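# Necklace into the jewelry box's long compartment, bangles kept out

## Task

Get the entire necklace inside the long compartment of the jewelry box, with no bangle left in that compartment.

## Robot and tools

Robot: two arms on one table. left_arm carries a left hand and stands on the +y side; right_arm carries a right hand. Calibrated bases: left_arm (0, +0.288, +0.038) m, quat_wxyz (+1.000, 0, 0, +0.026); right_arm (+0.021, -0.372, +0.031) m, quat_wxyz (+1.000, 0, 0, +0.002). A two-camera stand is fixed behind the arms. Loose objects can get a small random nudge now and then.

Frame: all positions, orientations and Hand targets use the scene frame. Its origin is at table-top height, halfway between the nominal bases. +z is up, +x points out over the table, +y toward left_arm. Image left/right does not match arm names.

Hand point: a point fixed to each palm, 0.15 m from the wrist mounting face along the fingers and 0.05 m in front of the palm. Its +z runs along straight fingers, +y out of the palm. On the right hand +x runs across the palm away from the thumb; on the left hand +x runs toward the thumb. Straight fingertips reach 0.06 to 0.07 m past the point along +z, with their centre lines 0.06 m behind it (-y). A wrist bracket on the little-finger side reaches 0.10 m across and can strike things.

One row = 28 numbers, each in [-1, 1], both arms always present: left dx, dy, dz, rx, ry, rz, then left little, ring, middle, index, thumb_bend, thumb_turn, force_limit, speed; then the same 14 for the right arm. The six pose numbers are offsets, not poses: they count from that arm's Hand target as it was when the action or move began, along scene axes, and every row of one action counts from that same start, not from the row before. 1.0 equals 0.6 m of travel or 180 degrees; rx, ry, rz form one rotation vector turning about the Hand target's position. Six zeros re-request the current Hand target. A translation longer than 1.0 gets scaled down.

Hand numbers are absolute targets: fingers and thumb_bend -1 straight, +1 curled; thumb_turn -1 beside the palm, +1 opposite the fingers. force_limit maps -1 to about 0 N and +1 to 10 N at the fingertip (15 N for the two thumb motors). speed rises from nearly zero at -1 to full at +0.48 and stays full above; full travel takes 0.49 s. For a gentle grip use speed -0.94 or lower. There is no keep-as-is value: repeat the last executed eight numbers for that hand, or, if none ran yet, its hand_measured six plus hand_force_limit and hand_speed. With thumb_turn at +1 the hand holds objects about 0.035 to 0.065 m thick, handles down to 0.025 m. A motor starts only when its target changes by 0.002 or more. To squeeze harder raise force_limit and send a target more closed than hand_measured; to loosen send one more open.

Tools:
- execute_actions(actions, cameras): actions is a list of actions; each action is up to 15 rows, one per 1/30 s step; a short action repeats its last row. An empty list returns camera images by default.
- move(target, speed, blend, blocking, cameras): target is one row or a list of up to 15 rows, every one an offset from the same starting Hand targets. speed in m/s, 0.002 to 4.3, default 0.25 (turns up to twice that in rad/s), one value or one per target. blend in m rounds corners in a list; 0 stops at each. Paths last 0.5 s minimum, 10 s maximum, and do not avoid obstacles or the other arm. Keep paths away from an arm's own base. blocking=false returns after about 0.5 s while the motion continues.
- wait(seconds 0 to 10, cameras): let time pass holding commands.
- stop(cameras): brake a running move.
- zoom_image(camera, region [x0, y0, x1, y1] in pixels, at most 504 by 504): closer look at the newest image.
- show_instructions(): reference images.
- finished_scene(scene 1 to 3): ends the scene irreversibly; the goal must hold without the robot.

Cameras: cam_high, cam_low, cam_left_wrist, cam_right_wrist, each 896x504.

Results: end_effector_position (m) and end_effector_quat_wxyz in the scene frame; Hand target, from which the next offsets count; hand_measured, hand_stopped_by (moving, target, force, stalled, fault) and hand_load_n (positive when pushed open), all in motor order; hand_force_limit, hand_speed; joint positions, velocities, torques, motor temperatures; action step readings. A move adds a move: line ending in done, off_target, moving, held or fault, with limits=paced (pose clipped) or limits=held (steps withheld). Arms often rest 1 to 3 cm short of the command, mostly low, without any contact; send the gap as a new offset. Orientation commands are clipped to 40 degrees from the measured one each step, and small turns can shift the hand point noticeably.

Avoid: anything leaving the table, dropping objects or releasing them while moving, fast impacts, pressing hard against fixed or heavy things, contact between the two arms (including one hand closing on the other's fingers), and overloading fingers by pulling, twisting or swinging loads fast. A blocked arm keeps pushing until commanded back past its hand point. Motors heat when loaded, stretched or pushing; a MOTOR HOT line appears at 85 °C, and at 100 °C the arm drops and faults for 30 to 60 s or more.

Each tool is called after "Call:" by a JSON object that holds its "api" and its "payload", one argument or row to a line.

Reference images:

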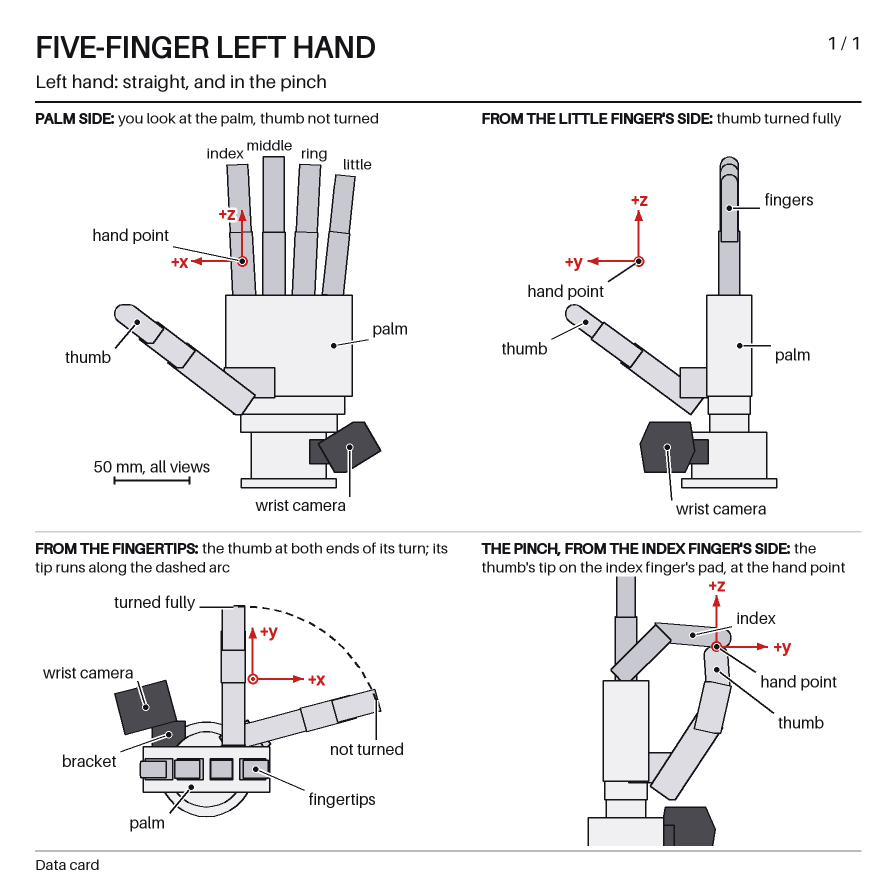

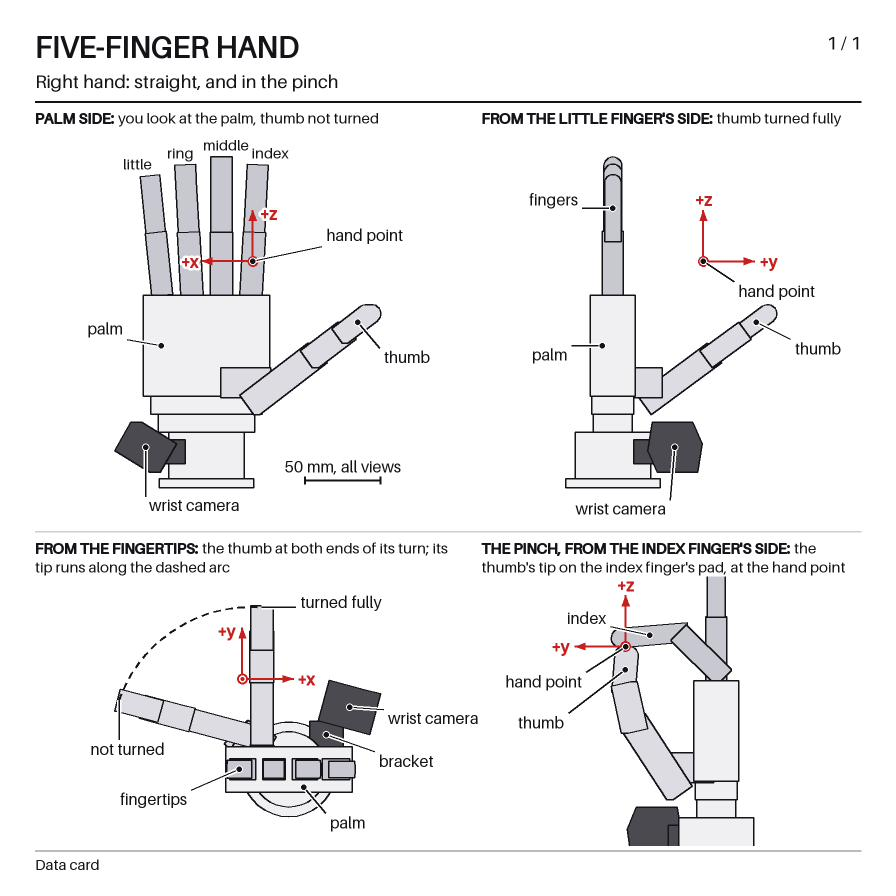

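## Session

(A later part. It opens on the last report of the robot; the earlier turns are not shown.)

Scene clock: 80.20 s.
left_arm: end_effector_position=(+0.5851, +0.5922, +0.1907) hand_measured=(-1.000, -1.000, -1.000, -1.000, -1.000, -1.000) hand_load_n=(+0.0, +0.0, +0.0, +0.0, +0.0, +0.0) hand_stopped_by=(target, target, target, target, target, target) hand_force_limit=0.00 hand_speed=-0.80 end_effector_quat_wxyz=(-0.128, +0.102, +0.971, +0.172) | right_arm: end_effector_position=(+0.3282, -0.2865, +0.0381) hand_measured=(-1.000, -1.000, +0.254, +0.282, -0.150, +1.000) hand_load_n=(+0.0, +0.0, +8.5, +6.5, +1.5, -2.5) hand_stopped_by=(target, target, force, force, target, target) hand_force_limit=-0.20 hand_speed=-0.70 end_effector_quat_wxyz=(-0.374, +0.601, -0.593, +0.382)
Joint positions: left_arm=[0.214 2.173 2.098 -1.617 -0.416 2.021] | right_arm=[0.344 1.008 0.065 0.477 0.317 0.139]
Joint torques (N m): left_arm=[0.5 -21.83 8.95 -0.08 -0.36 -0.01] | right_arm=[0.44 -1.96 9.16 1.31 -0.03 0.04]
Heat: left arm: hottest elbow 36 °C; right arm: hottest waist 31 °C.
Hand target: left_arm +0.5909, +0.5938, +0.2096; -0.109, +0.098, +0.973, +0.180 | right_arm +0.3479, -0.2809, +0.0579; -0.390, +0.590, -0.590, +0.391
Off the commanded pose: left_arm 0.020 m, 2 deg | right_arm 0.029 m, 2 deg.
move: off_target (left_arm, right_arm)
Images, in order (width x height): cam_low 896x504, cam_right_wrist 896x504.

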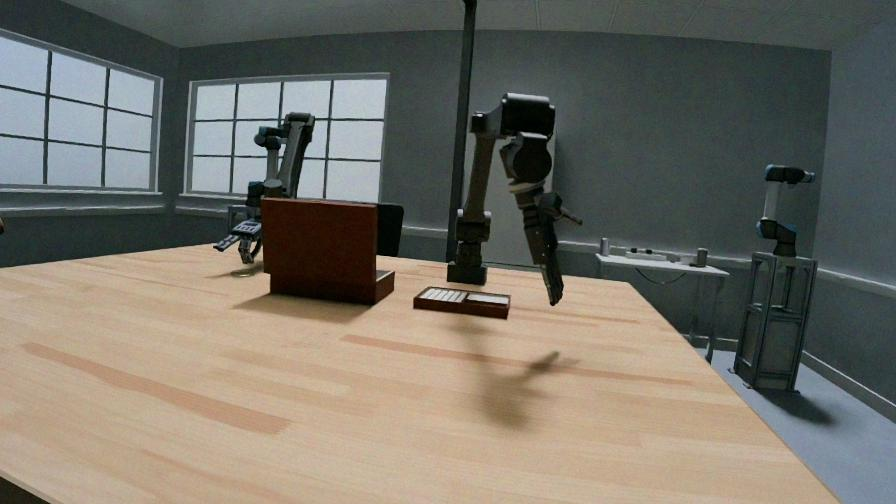

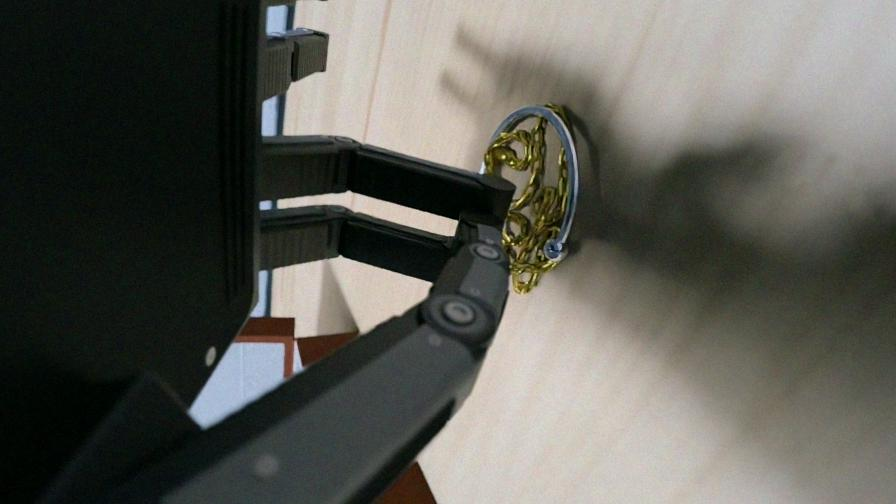

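Call:
{"api": "wait", "payload": {
  "seconds": 0,
  "cameras": ["cam_high","cam_right_wrist"]
}}

Call:
{"api": "zoom_image", "payload": {
  "camera": "cam_high",
  "region": [340, 150, 500, 240]
}}

Call:
{"api": "zoom_image", "payload": {
  "camera": "cam_right_wrist",
  "region": [440, 70, 640, 320]
}}

Scene clock: 82.03 s.
left_arm: end_effector_position=(+0.5851, +0.5922, +0.1907) hand_measured=(-1.000, -1.000, -1.000, -1.000, -1.000, -1.000) hand_load_n=(+0.0, +0.0, +0.0, +0.0, -0.5, +0.0) hand_stopped_by=(target, target, target, target, target, target) hand_force_limit=0.00 hand_speed=-0.80 end_effector_quat_wxyz=(-0.128, +0.102, +0.971, +0.172) | right_arm: end_effector_position=(+0.3282, -0.2865, +0.0381) hand_measured=(-1.000, -1.000, +0.254, +0.282, -0.150, +1.000) hand_load_n=(+0.0, +0.0, +8.5, +6.5, +1.5, -2.0) hand_stopped_by=(target, target, force, force, target, target) hand_force_limit=-0.20 hand_speed=-0.70 end_effector_quat_wxyz=(-0.374, +0.601, -0.593, +0.382)
Joint positions: left_arm=[0.214 2.173 2.098 -1.617 -0.416 2.021] | right_arm=[0.344 1.008 0.065 0.477 0.317 0.139]
Joint torques (N m): left_arm=[0.56 -21.89 8.92 -0.08 -0.36 0] | right_arm=[0.44 -1.96 9.17 1.25 -0.03 0.04]
Heat: left arm: hottest elbow 36 °C; right arm: hottest waist 31 °C.
Hand target: left_arm +0.5909, +0.5938, +0.2096; -0.109, +0.098, +0.973, +0.180 | right_arm +0.3480, -0.2809, +0.0580; -0.390, +0.589, -0.589, +0.391
Off the commanded pose: left_arm 0.020 m, 2 deg | right_arm 0.029 m, 2 deg.
Images, in order (width x height): cam_high 896x504, cam_right_wrist 896x504.

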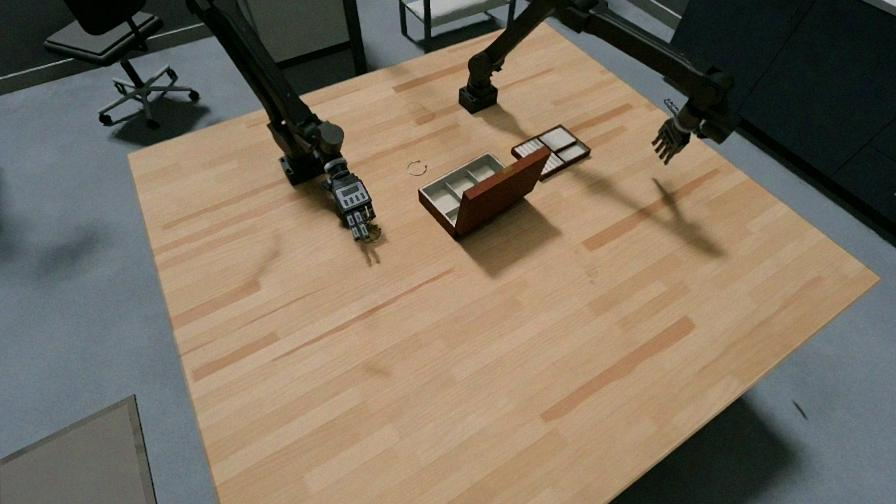

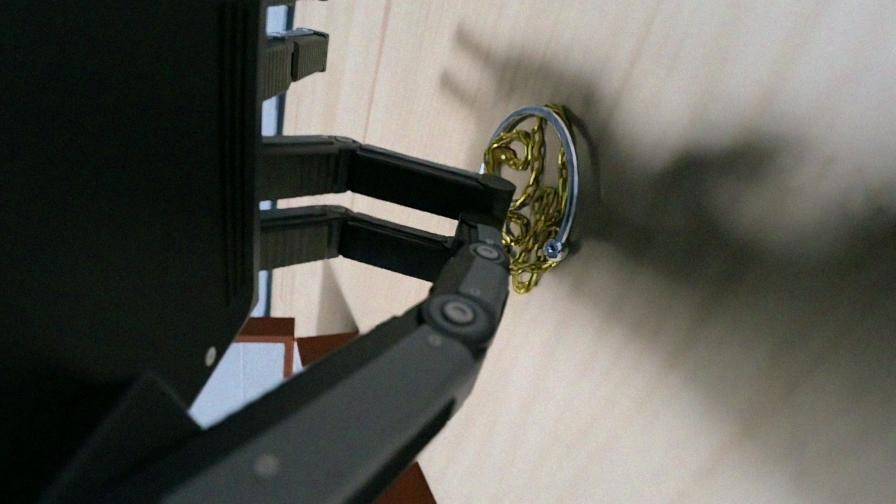

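Scaled by 3.150 from the camera's 896x504 image, which has a finer 1280x720 frame.

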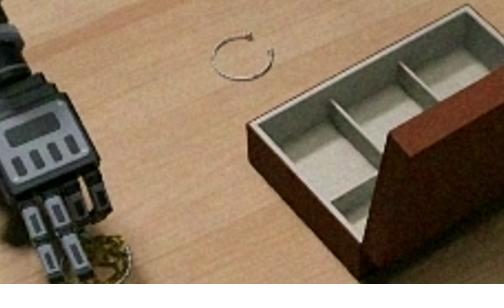

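Scaled by 2.016 from the camera's 896x504 image, which has a finer 1280x720 frame.

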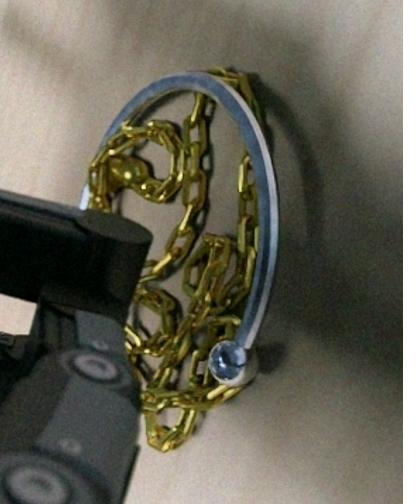

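Call:
{"api": "move", "payload": {
  "target": [
    [0,0,0,0,0,0,-1,-1,-1,-1,-1,-1,0,-0.8,0.015,-0.003,-0.03,0,0,0,-1,-1,-0.05,-0.05,-0.15,1,-0.2,-0.5],
    [0,0,0,0,0,0,-1,-1,-1,-1,-1,-1,0,-0.8,0.012,-0.005,-0.08,0,0,0,-1,-1,-0.05,-0.05,-0.15,1,-0.2,-0.5]
  ],
  "speed": 0.06,
  "cameras": ["cam_right_wrist"]
}}

Call:
{"api": "zoom_image", "payload": {
  "camera": "cam_right_wrist",
  "region": [400, 40, 640, 340]
}}

Scene clock: 88.73 s.
left_arm: end_effector_position=(+0.5851, +0.5922, +0.1907) hand_measured=(-1.000, -1.000, -1.000, -1.000, -1.000, -1.000) hand_load_n=(-0.5, +0.0, +0.0, +0.0, +0.0, +0.0) hand_stopped_by=(target, target, target, target, target, target) hand_force_limit=0.00 hand_speed=-0.80 end_effector_quat_wxyz=(-0.128, +0.102, +0.971, +0.172) | right_arm: end_effector_position=(+0.3493, -0.2808, +0.0114) hand_measured=(-1.000, -1.000, -0.050, -0.050, -0.150, +1.000) hand_load_n=(+0.0, +0.0, -3.0, +0.0, +0.0, +0.5) hand_stopped_by=(target, target, target, target, target, target) hand_force_limit=-0.20 hand_speed=-0.50 end_effector_quat_wxyz=(-0.394, +0.590, -0.590, +0.387)
Joint positions: left_arm=[0.214 2.173 2.098 -1.617 -0.416 2.021] | right_arm=[0.326 1.43 0.07 0.939 0.295 0.139]
Joint torques (N m): left_arm=[0.56 -21.66 8.99 -0.18 -0.36 0] | right_arm=[-0.21 -1.73 4.19 2.19 -0.17 -0.09]
Heat: left arm: hottest elbow 36 °C; right arm: hottest waist 31 °C.
Hand target: left_arm +0.5909, +0.5938, +0.2096; -0.109, +0.098, +0.973, +0.180 | right_arm +0.3551, -0.2839, +0.0099; -0.390, +0.589, -0.590, +0.391
Off the commanded pose: left_arm 0.020 m, 2 deg | right_arm 0.007 m, 1 deg.
move: off_target (left_arm)
Images, in order (width x height): cam_right_wrist 896x504.

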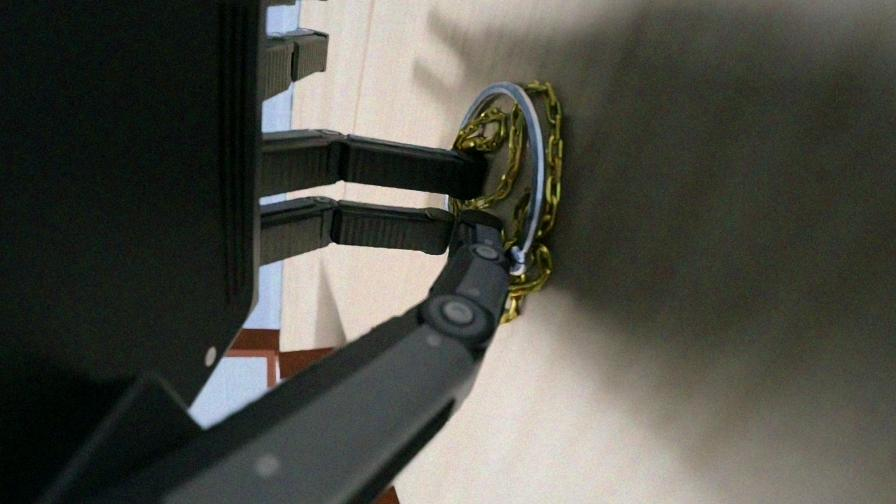

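Scaled by 1.680 from the camera's 896x504 image, which has a finer 1280x720 frame.

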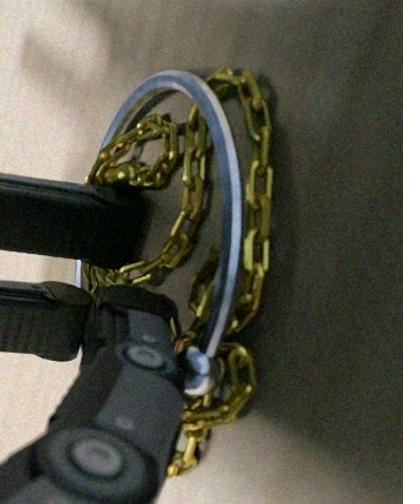

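Call:
{"api": "move", "payload": {
  "target": [
    [0,0,0,0,0,0,-1,-1,-1,-1,-1,-1,0,-0.8,-0.005,-0.01,0.03,0,0,0,-1,-1,0.0,0.0,-0.15,1,-0.2,-0.5],
    [0,0,0,0,0,0,-1,-1,-1,-1,-1,-1,0,-0.8,-0.022,-0.02,0.02,0,0,0,-1,-1,0.0,0.0,-0.15,1,-0.2,-0.5],
    [0,0,0,0,0,0,-1,-1,-1,-1,-1,-1,0,-0.8,-0.022,-0.02,-0.005,0,0,0,-1,-1,0.0,0.0,-0.15,1,-0.2,-0.5]
  ],
  "speed": 0.06,
  "cameras": ["cam_right_wrist"]
}}

Call:
{"api": "zoom_image", "payload": {
  "camera": "cam_right_wrist",
  "region": [400, 40, 640, 340]
}}

Scene clock: 92.17 s.
left_arm: end_effector_position=(+0.5851, +0.5922, +0.1907) hand_measured=(-1.000, -1.000, -1.000, -1.000, -1.000, -1.000) hand_load_n=(+0.0, +0.0, +0.0, +0.0, +0.0, +0.0) hand_stopped_by=(target, target, target, target, target, target) hand_force_limit=0.00 hand_speed=-0.80 end_effector_quat_wxyz=(-0.128, +0.102, +0.971, +0.172) | right_arm: end_effector_position=(+0.3462, -0.2890, +0.0139) hand_measured=(-1.000, -1.000, +0.000, +0.000, -0.150, +1.000) hand_load_n=(+0.0, +0.0, +0.0, +0.0, +0.0, +0.0) hand_stopped_by=(target, target, target, target, target, target) hand_force_limit=-0.20 hand_speed=-0.50 end_effector_quat_wxyz=(-0.401, +0.585, -0.587, +0.389)
Joint positions: left_arm=[0.214 2.173 2.098 -1.617 -0.416 2.021] | right_arm=[0.285 1.433 0.047 0.988 0.255 0.123]
Joint torques (N m): left_arm=[0.67 -21.71 8.99 -0.17 -0.34 -0.01] | right_arm=[-0.26 -1.79 2.45 2.25 -0.11 -0.1]
Heat: left arm: hottest elbow 36 °C; right arm: hottest waist 31 °C.
Hand target: left_arm +0.5909, +0.5938, +0.2096; -0.109, +0.098, +0.973, +0.180 | right_arm +0.3419, -0.2959, +0.0069; -0.390, +0.590, -0.590, +0.391
Off the commanded pose: left_arm 0.020 m, 2 deg | right_arm 0.011 m, 1 deg.
move: off_target (left_arm, right_arm)
Images, in order (width x height): cam_right_wrist 896x504.

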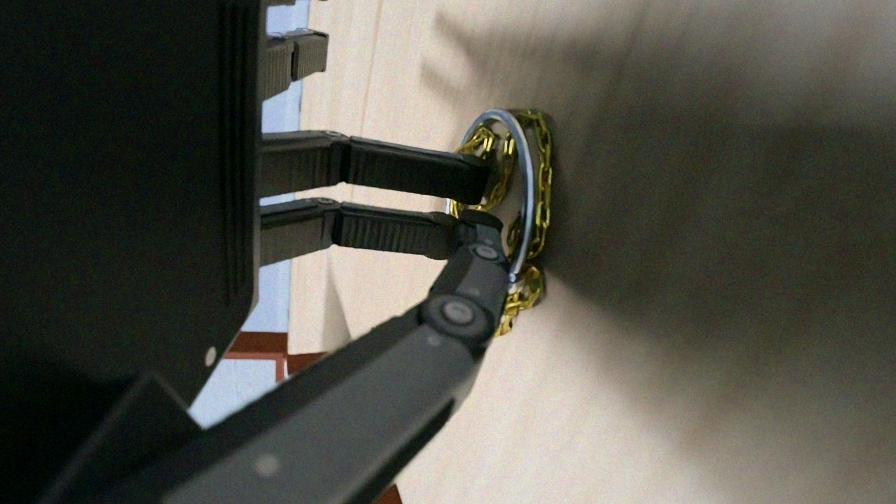

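Scaled by 1.680 from the camera's 896x504 image, which has a finer 1280x720 frame.

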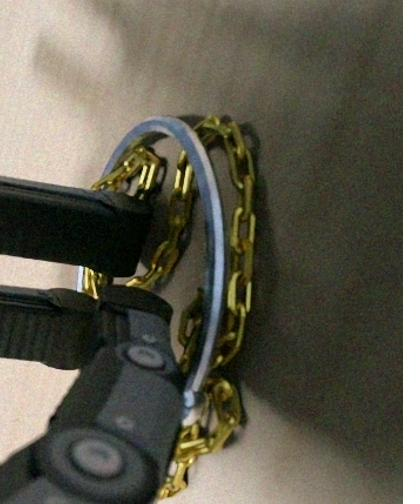

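Call:
{"api": "execute_actions", "payload": {
  "actions": [
    [[0,0,0,0,0,0,-1,-1,-1,-1,-1,-1,0,-0.8,-0.005,0,-0.012,0,0,0,-1,-1,0.12,0.12,-0.15,1,-0.2,-0.8]],
    [[0,0,0,0,0,0,-1,-1,-1,-1,-1,-1,0,-0.8,-0.005,0,-0.012,0,0,0,-1,-1,0.6,0.6,-0.15,1,-0.2,-0.8]],
    [[0,0,0,0,0,0,-1,-1,-1,-1,-1,-1,0,-0.8,-0.003,0,-0.006,0,0,0,-1,-1,0.6,0.6,-0.15,1,-0.2,-0.8]]
  ],
  "cameras": ["cam_right_wrist"]
}}

Call:
{"api": "zoom_image", "payload": {
  "camera": "cam_right_wrist",
  "region": [400, 40, 640, 340]
}}

Scene clock: 99.17 s.
left_arm: end_effector_position=(+0.5851, +0.5922, +0.1907) hand_measured=(-1.000, -1.000, -1.000, -1.000, -1.000, -1.000) hand_load_n=(+0.0, +0.0, +0.0, +0.0, +0.0, +0.0) hand_stopped_by=(target, target, target, target, target, target) hand_force_limit=0.00 hand_speed=-0.80 end_effector_quat_wxyz=(-0.128, +0.102, +0.971, +0.172) | right_arm: end_effector_position=(+0.3482, -0.2890, +0.0091) hand_measured=(-1.000, -1.000, +0.246, +0.302, -0.150, +1.000) hand_load_n=(+0.0, +0.0, +4.0, +4.0, +2.0, -5.5) hand_stopped_by=(target, target, force, force, target, target) hand_force_limit=-0.20 hand_speed=-0.80 end_effector_quat_wxyz=(-0.419, +0.572, -0.581, +0.400)
Joint positions: left_arm=[0.214 2.173 2.098 -1.617 -0.416 2.021] | right_arm=[0.285 1.627 0.032 1.248 0.258 0.123]
Joint torques (N m): left_arm=[0.62 -21.77 8.99 -0.2 -0.35 0.01] | right_arm=[0.56 -1.26 0.61 1.01 0.2 -0.05]
Heat: left arm: hottest elbow 37 °C; right arm: hottest waist 31 °C.
Hand target: left_arm +0.5909, +0.5938, +0.2096; -0.109, +0.098, +0.973, +0.180 | right_arm +0.3342, -0.2959, -0.0111; -0.390, +0.590, -0.589, +0.391
Off the commanded pose: left_arm 0.020 m, 2 deg | right_arm 0.026 m, 4 deg.
Step readings (end_effector_position of left_arm | right_arm):
0: (+0.5851, +0.5922, +0.1907) | (+0.3462, -0.2890, +0.0139)
1: (+0.5851, +0.5922, +0.1907) | (+0.3463, -0.2890, +0.0139)
2: (+0.5851, +0.5922, +0.1907) | (+0.3464, -0.2890, +0.0139)
4: (+0.5851, +0.5922, +0.1907) | (+0.3466, -0.2889, +0.0133)
8: (+0.5851, +0.5922, +0.1907) | (+0.3483, -0.2884, +0.0132)
15: (+0.5851, +0.5922, +0.1907) | (+0.3493, -0.2881, +0.0130)
16: (+0.5851, +0.5922, +0.1907) | (+0.3494, -0.2881, +0.0131)
17: (+0.5851, +0.5922, +0.1907) | (+0.3496, -0.2880, +0.0132)
19: (+0.5851, +0.5922, +0.1907) | (+0.3496, -0.2883, +0.0126)
23: (+0.5851, +0.5922, +0.1907) | (+0.3505, -0.2884, +0.0112)
30: (+0.5851, +0.5922, +0.1907) | (+0.3485, -0.2890, +0.0092)
31: (+0.5851, +0.5922, +0.1907) | (+0.3484, -0.2890, +0.0092)
32: (+0.5851, +0.5922, +0.1907) | (+0.3483, -0.2890, +0.0091)
34: (+0.5851, +0.5922, +0.1907) | (+0.3484, -0.2890, +0.0091)
38: (+0.5851, +0.5922, +0.1907) | (+0.3483, -0.2890, +0.0091)
45: (+0.5851, +0.5922, +0.1907) | (+0.3481, -0.2891, +0.0090)
Images, in order (width x height): cam_right_wrist 896x504.

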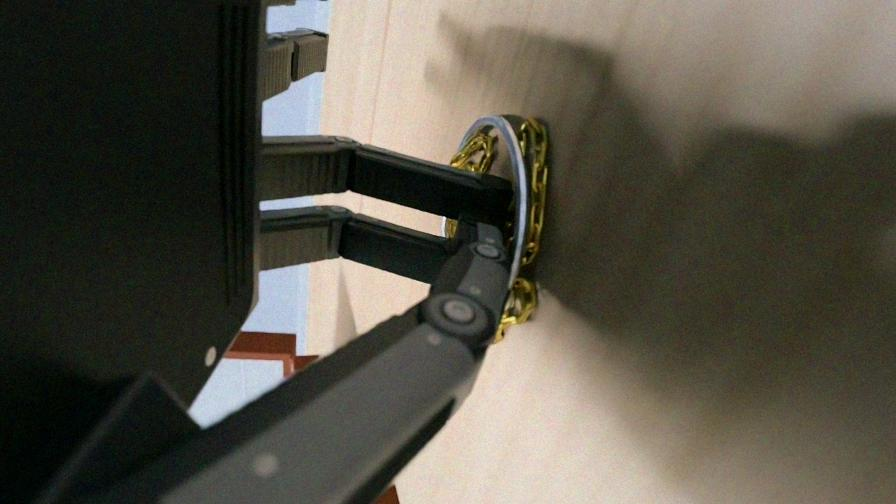

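Scaled by 1.680 from the camera's 896x504 image, which has a finer 1280x720 frame.

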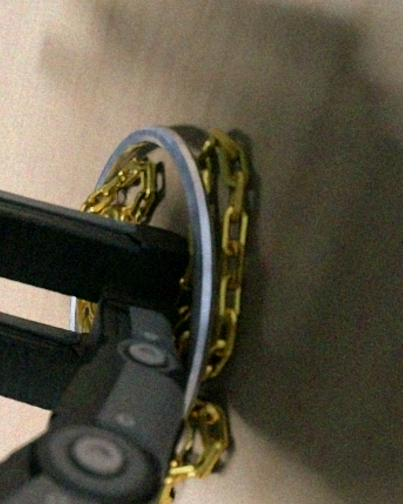

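Call:
{"api": "move", "payload": {
  "target": [0,0,0,0,0,0,-1,-1,-1,-1,-1,-1,0,-0.8,0.02,0,0.1,0,0,0,-1,-1,0.6,0.6,-0.15,1,-0.2,-0.8],
  "speed": 0.06,
  "cameras": ["cam_right_wrist"]
}}

Call:
{"api": "zoom_image", "payload": {
  "camera": "cam_right_wrist",
  "region": [400, 40, 640, 340]
}}

Scene clock: 101.37 s.
left_arm: end_effector_position=(+0.5851, +0.5922, +0.1907) hand_measured=(-1.000, -1.000, -1.000, -1.000, -1.000, -1.000) hand_load_n=(+0.0, +0.0, +0.0, +0.0, +0.0, +0.0) hand_stopped_by=(target, target, target, target, target, target) hand_force_limit=0.00 hand_speed=-0.80 end_effector_quat_wxyz=(-0.128, +0.102, +0.971, +0.172) | right_arm: end_effector_position=(+0.3267, -0.2960, +0.0318) hand_measured=(-1.000, -1.000, +0.246, +0.302, -0.150, +1.000) hand_load_n=(+0.0, +0.0, +5.0, +5.0, +2.0, -5.5) hand_stopped_by=(target, target, force, force, target, target) hand_force_limit=-0.20 hand_speed=-0.80 end_effector_quat_wxyz=(-0.380, +0.599, -0.594, +0.378)
Joint positions: left_arm=[0.214 2.173 2.098 -1.617 -0.416 2.021] | right_arm=[0.278 1.045 0.041 0.551 0.248 0.118]
Joint torques (N m): left_arm=[0.91 -22.01 9.01 -0.2 -0.36 0] | right_arm=[-0.26 -2.02 8.49 1.28 -0.08 -0.09]
Heat: left arm: hottest elbow 37 °C; right arm: hottest waist 31 °C.
Hand target: left_arm +0.5909, +0.5938, +0.2096; -0.109, +0.098, +0.973, +0.180 | right_arm +0.3462, -0.2959, +0.0490; -0.390, +0.590, -0.589, +0.391
Off the commanded pose: left_arm 0.020 m, 2 deg | right_arm 0.026 m, 2 deg.
move: off_target (left_arm, right_arm)
Images, in order (width x height): cam_right_wrist 896x504.

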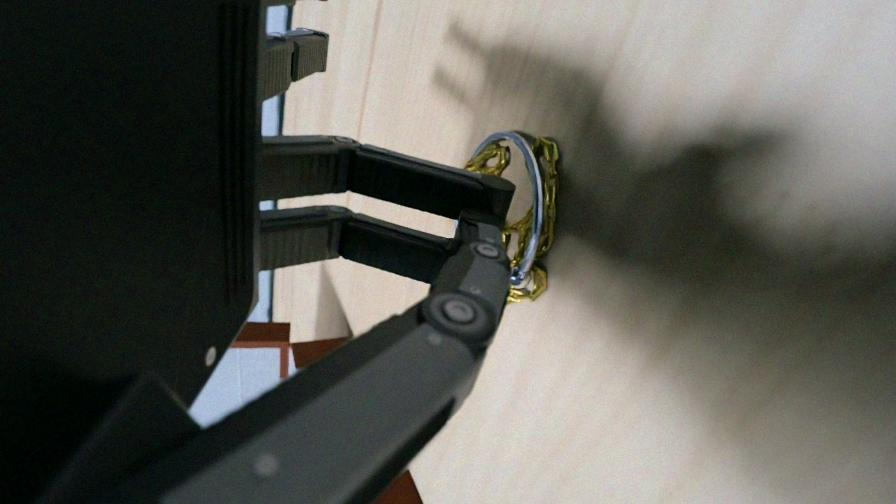

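Scaled by 1.680 from the camera's 896x504 image, which has a finer 1280x720 frame.

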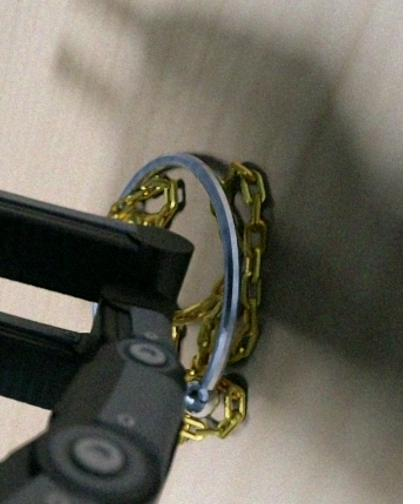

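Call:
{"api": "move", "payload": {
  "target": [0,0,0,0,0,0,-1,-1,-1,-1,-1,-1,0,-0.8,0,0,0.08,0,0,0,-1,-1,0.6,0.6,-0.15,1,-0.2,-0.8],
  "speed": 0.06,
  "cameras": ["cam_right_wrist","cam_high"]
}}

Call:
{"api": "zoom_image", "payload": {
  "camera": "cam_right_wrist",
  "region": [400, 40, 640, 340]
}}

Call:
{"api": "zoom_image", "payload": {
  "camera": "cam_high",
  "region": [330, 170, 420, 260]
}}

Scene clock: 103.47 s.
left_arm: end_effector_position=(+0.5851, +0.5922, +0.1907) hand_measured=(-1.000, -1.000, -1.000, -1.000, -1.000, -1.000) hand_load_n=(+0.0, +0.0, +0.0, +0.0, +0.0, +0.0) hand_stopped_by=(target, target, target, target, target, target) hand_force_limit=0.00 hand_speed=-0.80 end_effector_quat_wxyz=(-0.128, +0.102, +0.971, +0.172) | right_arm: end_effector_position=(+0.3268, -0.2960, +0.0703) hand_measured=(-1.000, -1.000, +0.246, +0.302, -0.150, +1.000) hand_load_n=(+0.0, +0.0, +5.0, +5.0, +2.0, -5.5) hand_stopped_by=(target, target, force, force, target, target) hand_force_limit=-0.20 hand_speed=-0.80 end_effector_quat_wxyz=(-0.377, +0.601, -0.595, +0.376)
Joint positions: left_arm=[0.214 2.173 2.098 -1.617 -0.416 2.021] | right_arm=[0.278 0.749 0.11 0.177 0.248 0.118]
Joint torques (N m): left_arm=[0.62 -21.71 8.99 -0.1 -0.37 0] | right_arm=[-0.21 -0.91 11.25 1.26 -0.05 -0.09]
Heat: left arm: hottest elbow 37 °C; right arm: hottest waist 31 °C.
Hand target: left_arm +0.5909, +0.5938, +0.2096; -0.109, +0.098, +0.973, +0.180 | right_arm +0.3461, -0.2959, +0.0969; -0.390, +0.590, -0.589, +0.391
Off the commanded pose: left_arm 0.020 m, 2 deg | right_arm 0.033 m, 3 deg.
move: off_target (left_arm, right_arm)
Images, in order (width x height): cam_high 896x504, cam_right_wrist 896x504.

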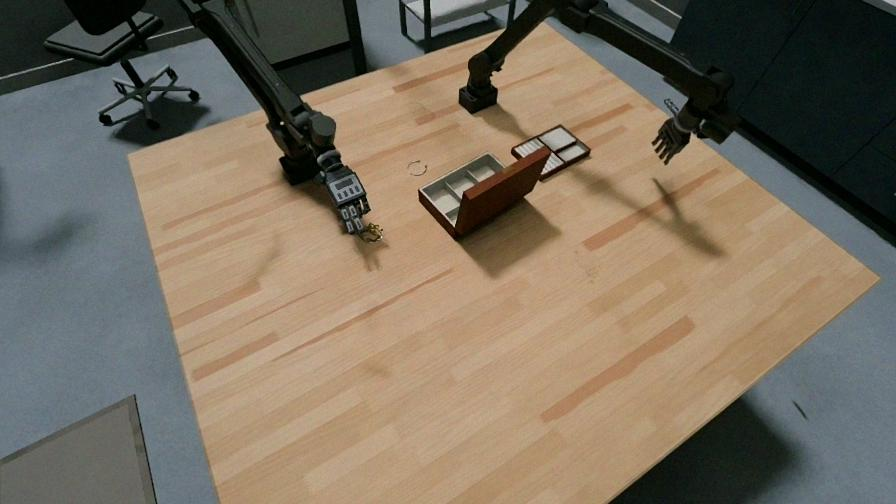

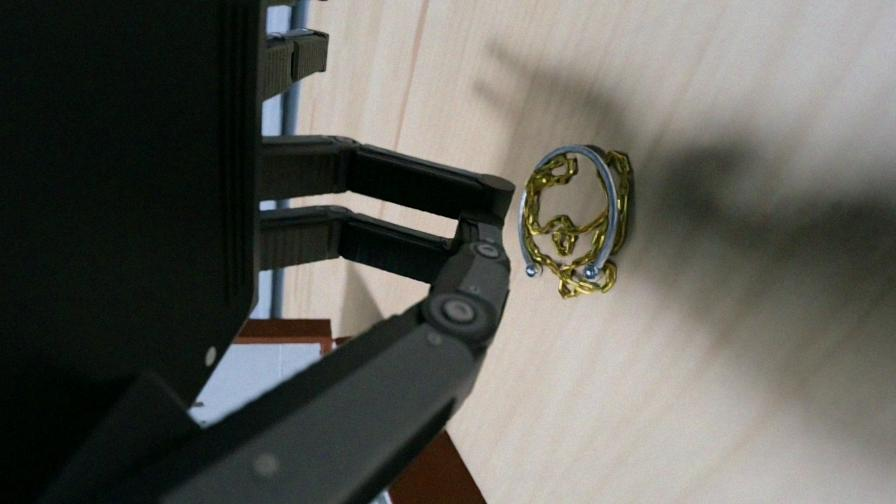

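Scaled by 1.680 from the camera's 896x504 image, which has a finer 1280x720 frame.

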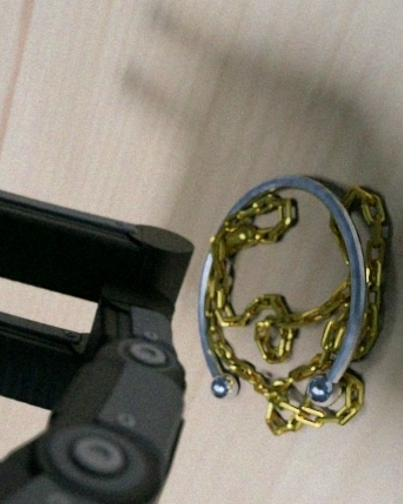

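Scaled by 5.600 from the camera's 896x504 image, which has a finer 1280x720 frame.

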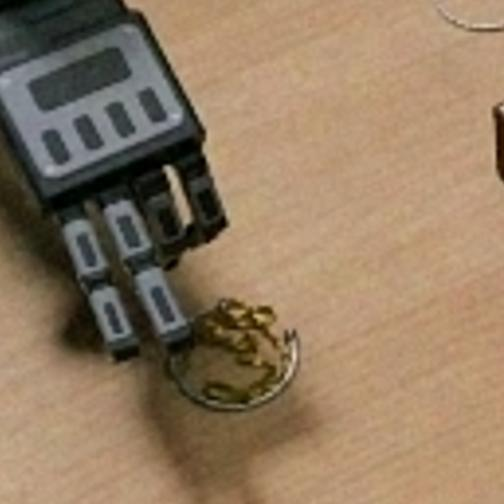

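Call:
{"api": "move", "payload": {
  "target": [0,0,0,0,0,0,-1,-1,-1,-1,-1,-1,0,-0.8,-0.1,-0.05,0.05,0,0,0,-1,-1,0.0,0.0,-0.15,1,-0.2,-0.3],
  "speed": 0.15,
  "cameras": ["cam_right_wrist","cam_high"]
}}

Call:
{"api": "zoom_image", "payload": {
  "camera": "cam_right_wrist",
  "region": [520, 150, 700, 350]
}}

Call:
{"api": "zoom_image", "payload": {
  "camera": "cam_high",
  "region": [340, 200, 400, 260]
}}

Scene clock: 108.37 s.
left_arm: end_effector_position=(+0.5851, +0.5922, +0.1907) hand_measured=(-1.000, -1.000, -1.000, -1.000, -1.000, -1.000) hand_load_n=(+0.0, +0.0, +0.0, +0.0, +0.0, +0.0) hand_stopped_by=(target, target, target, target, target, target) hand_force_limit=0.00 hand_speed=-0.80 end_effector_quat_wxyz=(-0.128, +0.102, +0.971, +0.172) | right_arm: end_effector_position=(+0.2804, -0.3221, +0.0995) hand_measured=(-1.000, -1.000, +0.000, +0.000, -0.150, +1.000) hand_load_n=(+0.0, +0.0, +0.0, +0.0, +0.0, +0.0) hand_stopped_by=(target, target, target, target, target, target) hand_force_limit=-0.20 hand_speed=-0.30 end_effector_quat_wxyz=(-0.380, +0.599, -0.597, +0.375)
Joint positions: left_arm=[0.214 2.173 2.098 -1.617 -0.416 2.021] | right_arm=[0.163 0.207 0.11 -0.353 0.143 0.072]
Joint torques (N m): left_arm=[0.44 -22.07 8.95 -0.14 -0.36 0.01] | right_arm=[-0.26 1.44 12.18 1.31 -0.12 -0.11]
Heat: left arm: hottest elbow 37 °C; right arm: hottest waist 31 °C.
Hand target: left_arm +0.5909, +0.5938, +0.2096; -0.109, +0.098, +0.973, +0.180 | right_arm +0.2861, -0.3259, +0.1269; -0.390, +0.590, -0.589, +0.391
Off the commanded pose: left_arm 0.020 m, 2 deg | right_arm 0.028 m, 3 deg.
move: off_target (left_arm, right_arm)
Images, in order (width x height): cam_high 896x504, cam_right_wrist 896x504.

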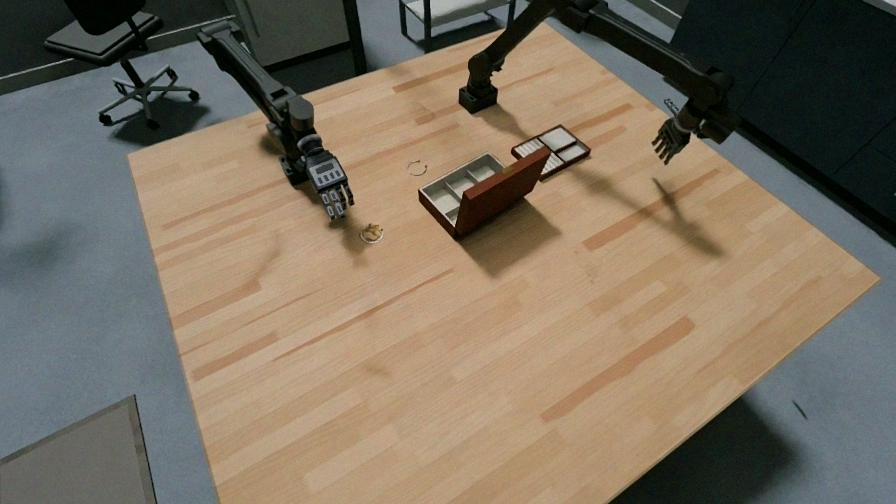

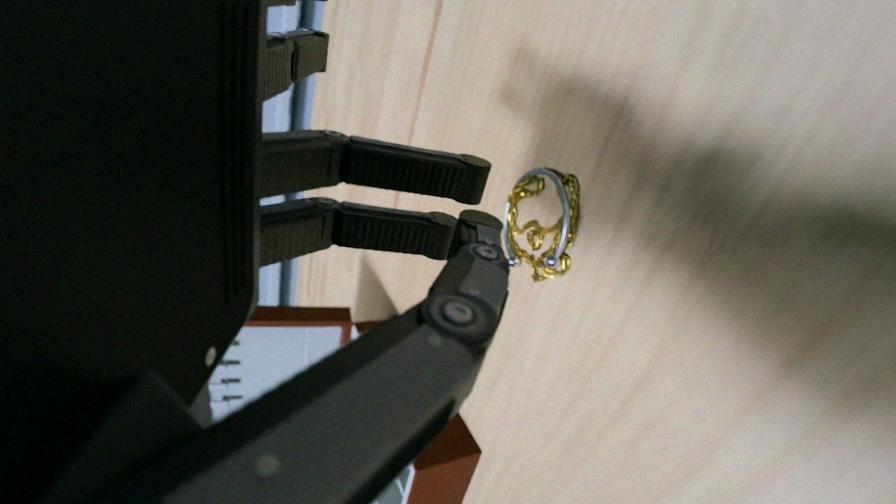

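Scaled by 2.520 from the camera's 896x504 image, which has a finer 1280x720 frame.

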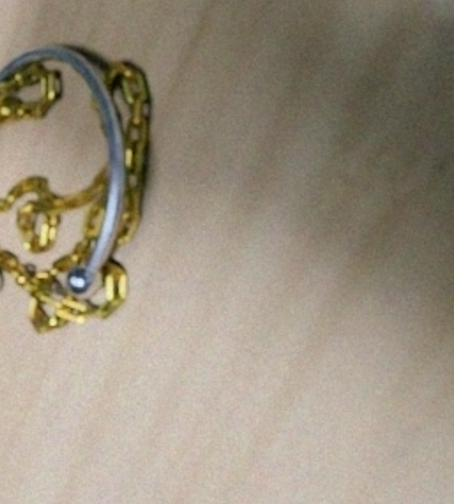

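Scaled by 8.400 from the camera's 896x504 image, which has a finer 1280x720 frame.

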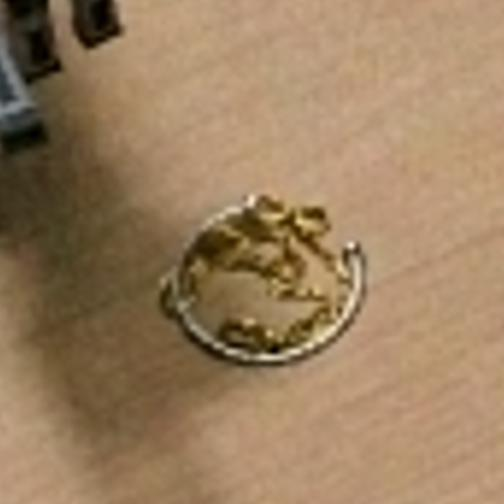

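Call:
{"api": "move", "payload": {
  "target": [0,0,0,0,0,0,-1,-1,-1,-1,-1,-1,0,-0.8,0.073,0.103,-0.145,0,0,0,-1,-1,0.1,0.1,-0.15,1,-0.2,-0.3],
  "speed": 0.12,
  "cameras": ["cam_right_wrist","cam_high"]
}}

Call:
{"api": "zoom_image", "payload": {
  "camera": "cam_right_wrist",
  "region": [400, 40, 640, 340]
}}

Call:
{"api": "zoom_image", "payload": {
  "camera": "cam_high",
  "region": [330, 190, 400, 250]
}}

Scene clock: 114.03 s.
left_arm: end_effector_position=(+0.5851, +0.5922, +0.1907) hand_measured=(-1.000, -1.000, -1.000, -1.000, -1.000, -1.000) hand_load_n=(+0.0, +0.0, +0.0, +0.0, -0.5, +0.0) hand_stopped_by=(target, target, target, target, target, target) hand_force_limit=0.00 hand_speed=-0.80 end_effector_quat_wxyz=(-0.128, +0.102, +0.971, +0.172) | right_arm: end_effector_position=(+0.3132, -0.2734, +0.0262) hand_measured=(-1.000, -1.000, +0.100, +0.100, -0.150, +1.000) hand_load_n=(+0.0, +0.0, +0.0, +0.0, +0.0, +0.0) hand_stopped_by=(target, target, target, target, target, target) hand_force_limit=-0.20 hand_speed=-0.30 end_effector_quat_wxyz=(-0.373, +0.601, -0.593, +0.385)
Joint positions: left_arm=[0.214 2.173 2.098 -1.617 -0.416 2.021] | right_arm=[0.463 1.06 0.034 0.54 0.428 0.192]
Joint torques (N m): left_arm=[0.38 -21.83 9.05 -0.13 -0.36 0.01] | right_arm=[1.08 -0.26 7.77 2.66 0.23 0.09]
Heat: left arm: hottest elbow 37 °C; right arm: hottest waist 31 °C.
Hand target: left_arm +0.5909, +0.5938, +0.2096; -0.109, +0.098, +0.973, +0.180 | right_arm +0.3300, -0.2642, +0.0400; -0.390, +0.589, -0.590, +0.391
Off the commanded pose: left_arm 0.020 m, 2 deg | right_arm 0.023 m, 3 deg.
move: off_target (left_arm, right_arm)
Images, in order (width x height): cam_high 896x504, cam_right_wrist 896x504.

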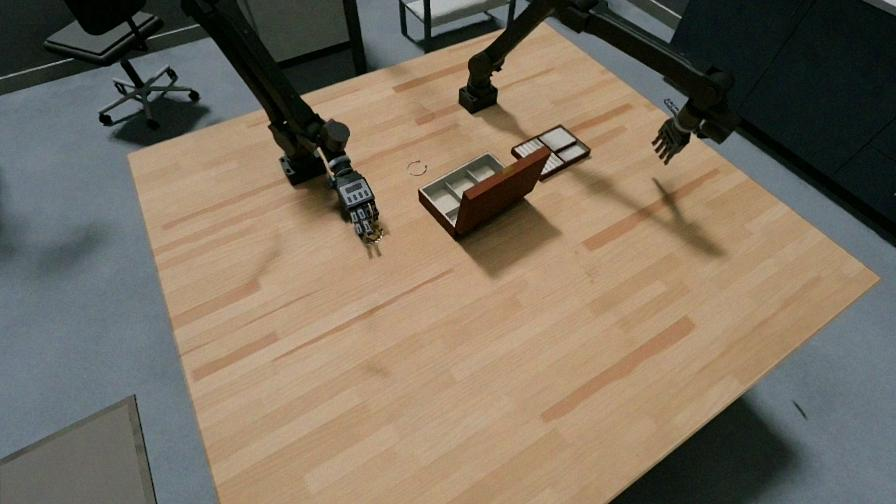

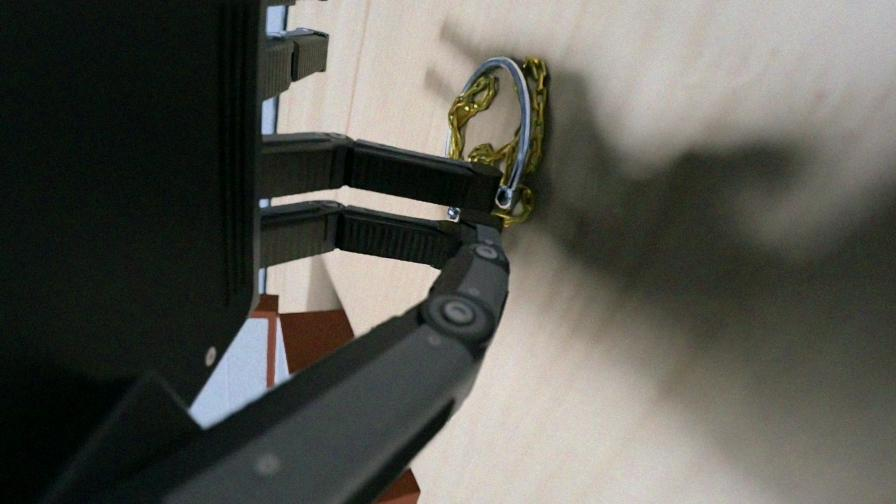

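Scaled by 1.680 from the camera's 896x504 image, which has a finer 1280x720 frame.

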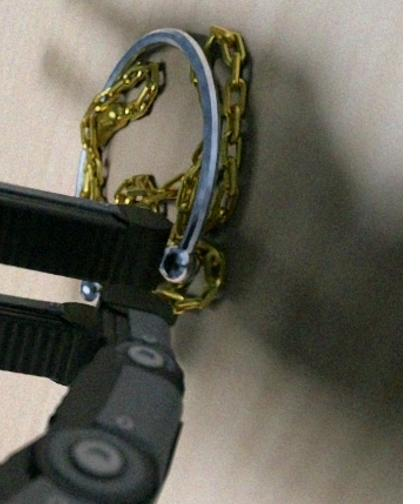

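Scaled by 7.200 from the camera's 896x504 image, which has a finer 1280x720 frame.

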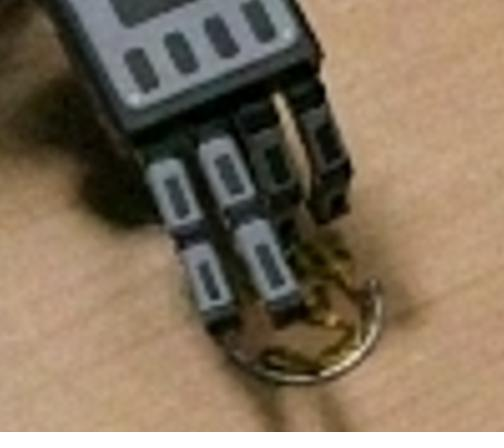

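Call:
{"api": "move", "payload": {
  "target": [
    [0,0,0,0,0,0,-1,-1,-1,-1,-1,-1,0,-0.8,-0.01,-0.004,-0.045,0,0,0,-1,-1,0.1,0.1,-0.15,1,-0.2,-0.3]
  ],
  "speed": 0.05,
  "cameras": ["cam_right_wrist"]
}}

Call:
{"api": "zoom_image", "payload": {
  "camera": "cam_right_wrist",
  "region": [400, 40, 640, 340]
}}

Scene clock: 116.77 s.
left_arm: end_effector_position=(+0.5851, +0.5922, +0.1907) hand_measured=(-1.000, -1.000, -1.000, -1.000, -1.000, -1.000) hand_load_n=(+0.0, +0.0, +0.0, +0.0, +0.0, +0.0) hand_stopped_by=(target, target, target, target, target, target) hand_force_limit=0.00 hand_speed=-0.80 end_effector_quat_wxyz=(-0.128, +0.102, +0.971, +0.172) | right_arm: end_effector_position=(+0.3276, -0.2669, +0.0175) hand_measured=(-1.000, -1.000, +0.100, +0.100, -0.150, +1.000) hand_load_n=(+0.0, +0.0, +0.0, +0.5, +0.0, +0.5) hand_stopped_by=(target, target, target, target, target, target) hand_force_limit=-0.20 hand_speed=-0.30 end_effector_quat_wxyz=(-0.393, +0.586, -0.589, +0.394)
Joint positions: left_arm=[0.214 2.173 2.098 -1.617 -0.416 2.021] | right_arm=[0.463 1.327 0.034 0.859 0.432 0.192]
Joint torques (N m): left_arm=[0.91 -21.54 8.99 -0.17 -0.35 0.01] | right_arm=[1.26 -1.14 3.25 2.24 0.14 0.1]
Heat: left arm: hottest elbow 37 °C; right arm: hottest waist 31 °C.
Hand target: left_arm +0.5909, +0.5938, +0.2096; -0.109, +0.098, +0.973, +0.180 | right_arm +0.3239, -0.2666, +0.0129; -0.390, +0.589, -0.590, +0.391
Off the commanded pose: left_arm 0.020 m, 2 deg | right_arm 0.006 m, 1 deg.
move: off_target (left_arm)
Images, in order (width x height): cam_right_wrist 896x504.

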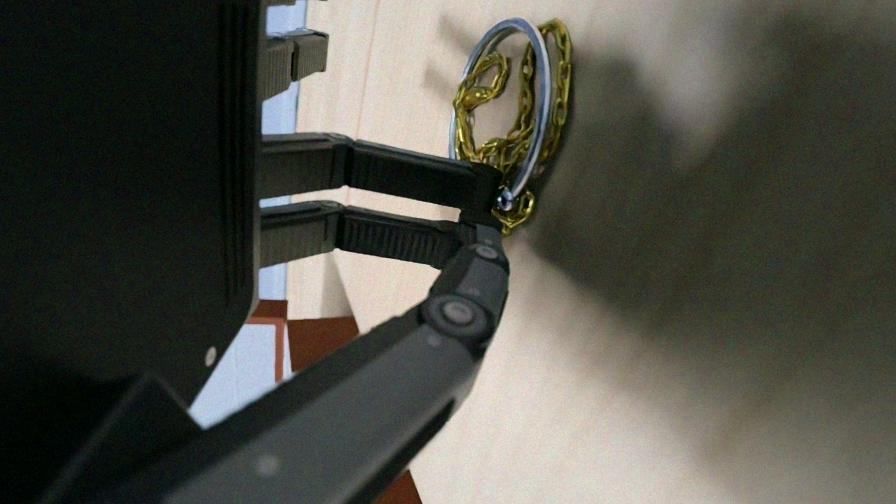

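Scaled by 1.680 from the camera's 896x504 image, which has a finer 1280x720 frame.

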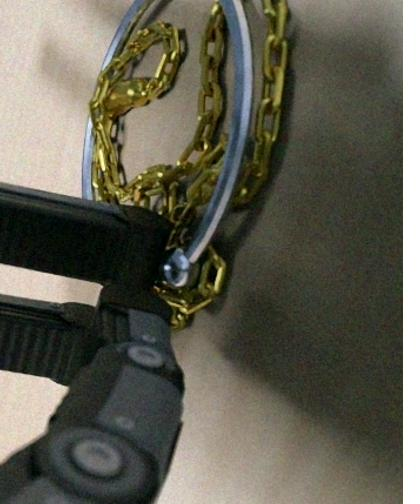

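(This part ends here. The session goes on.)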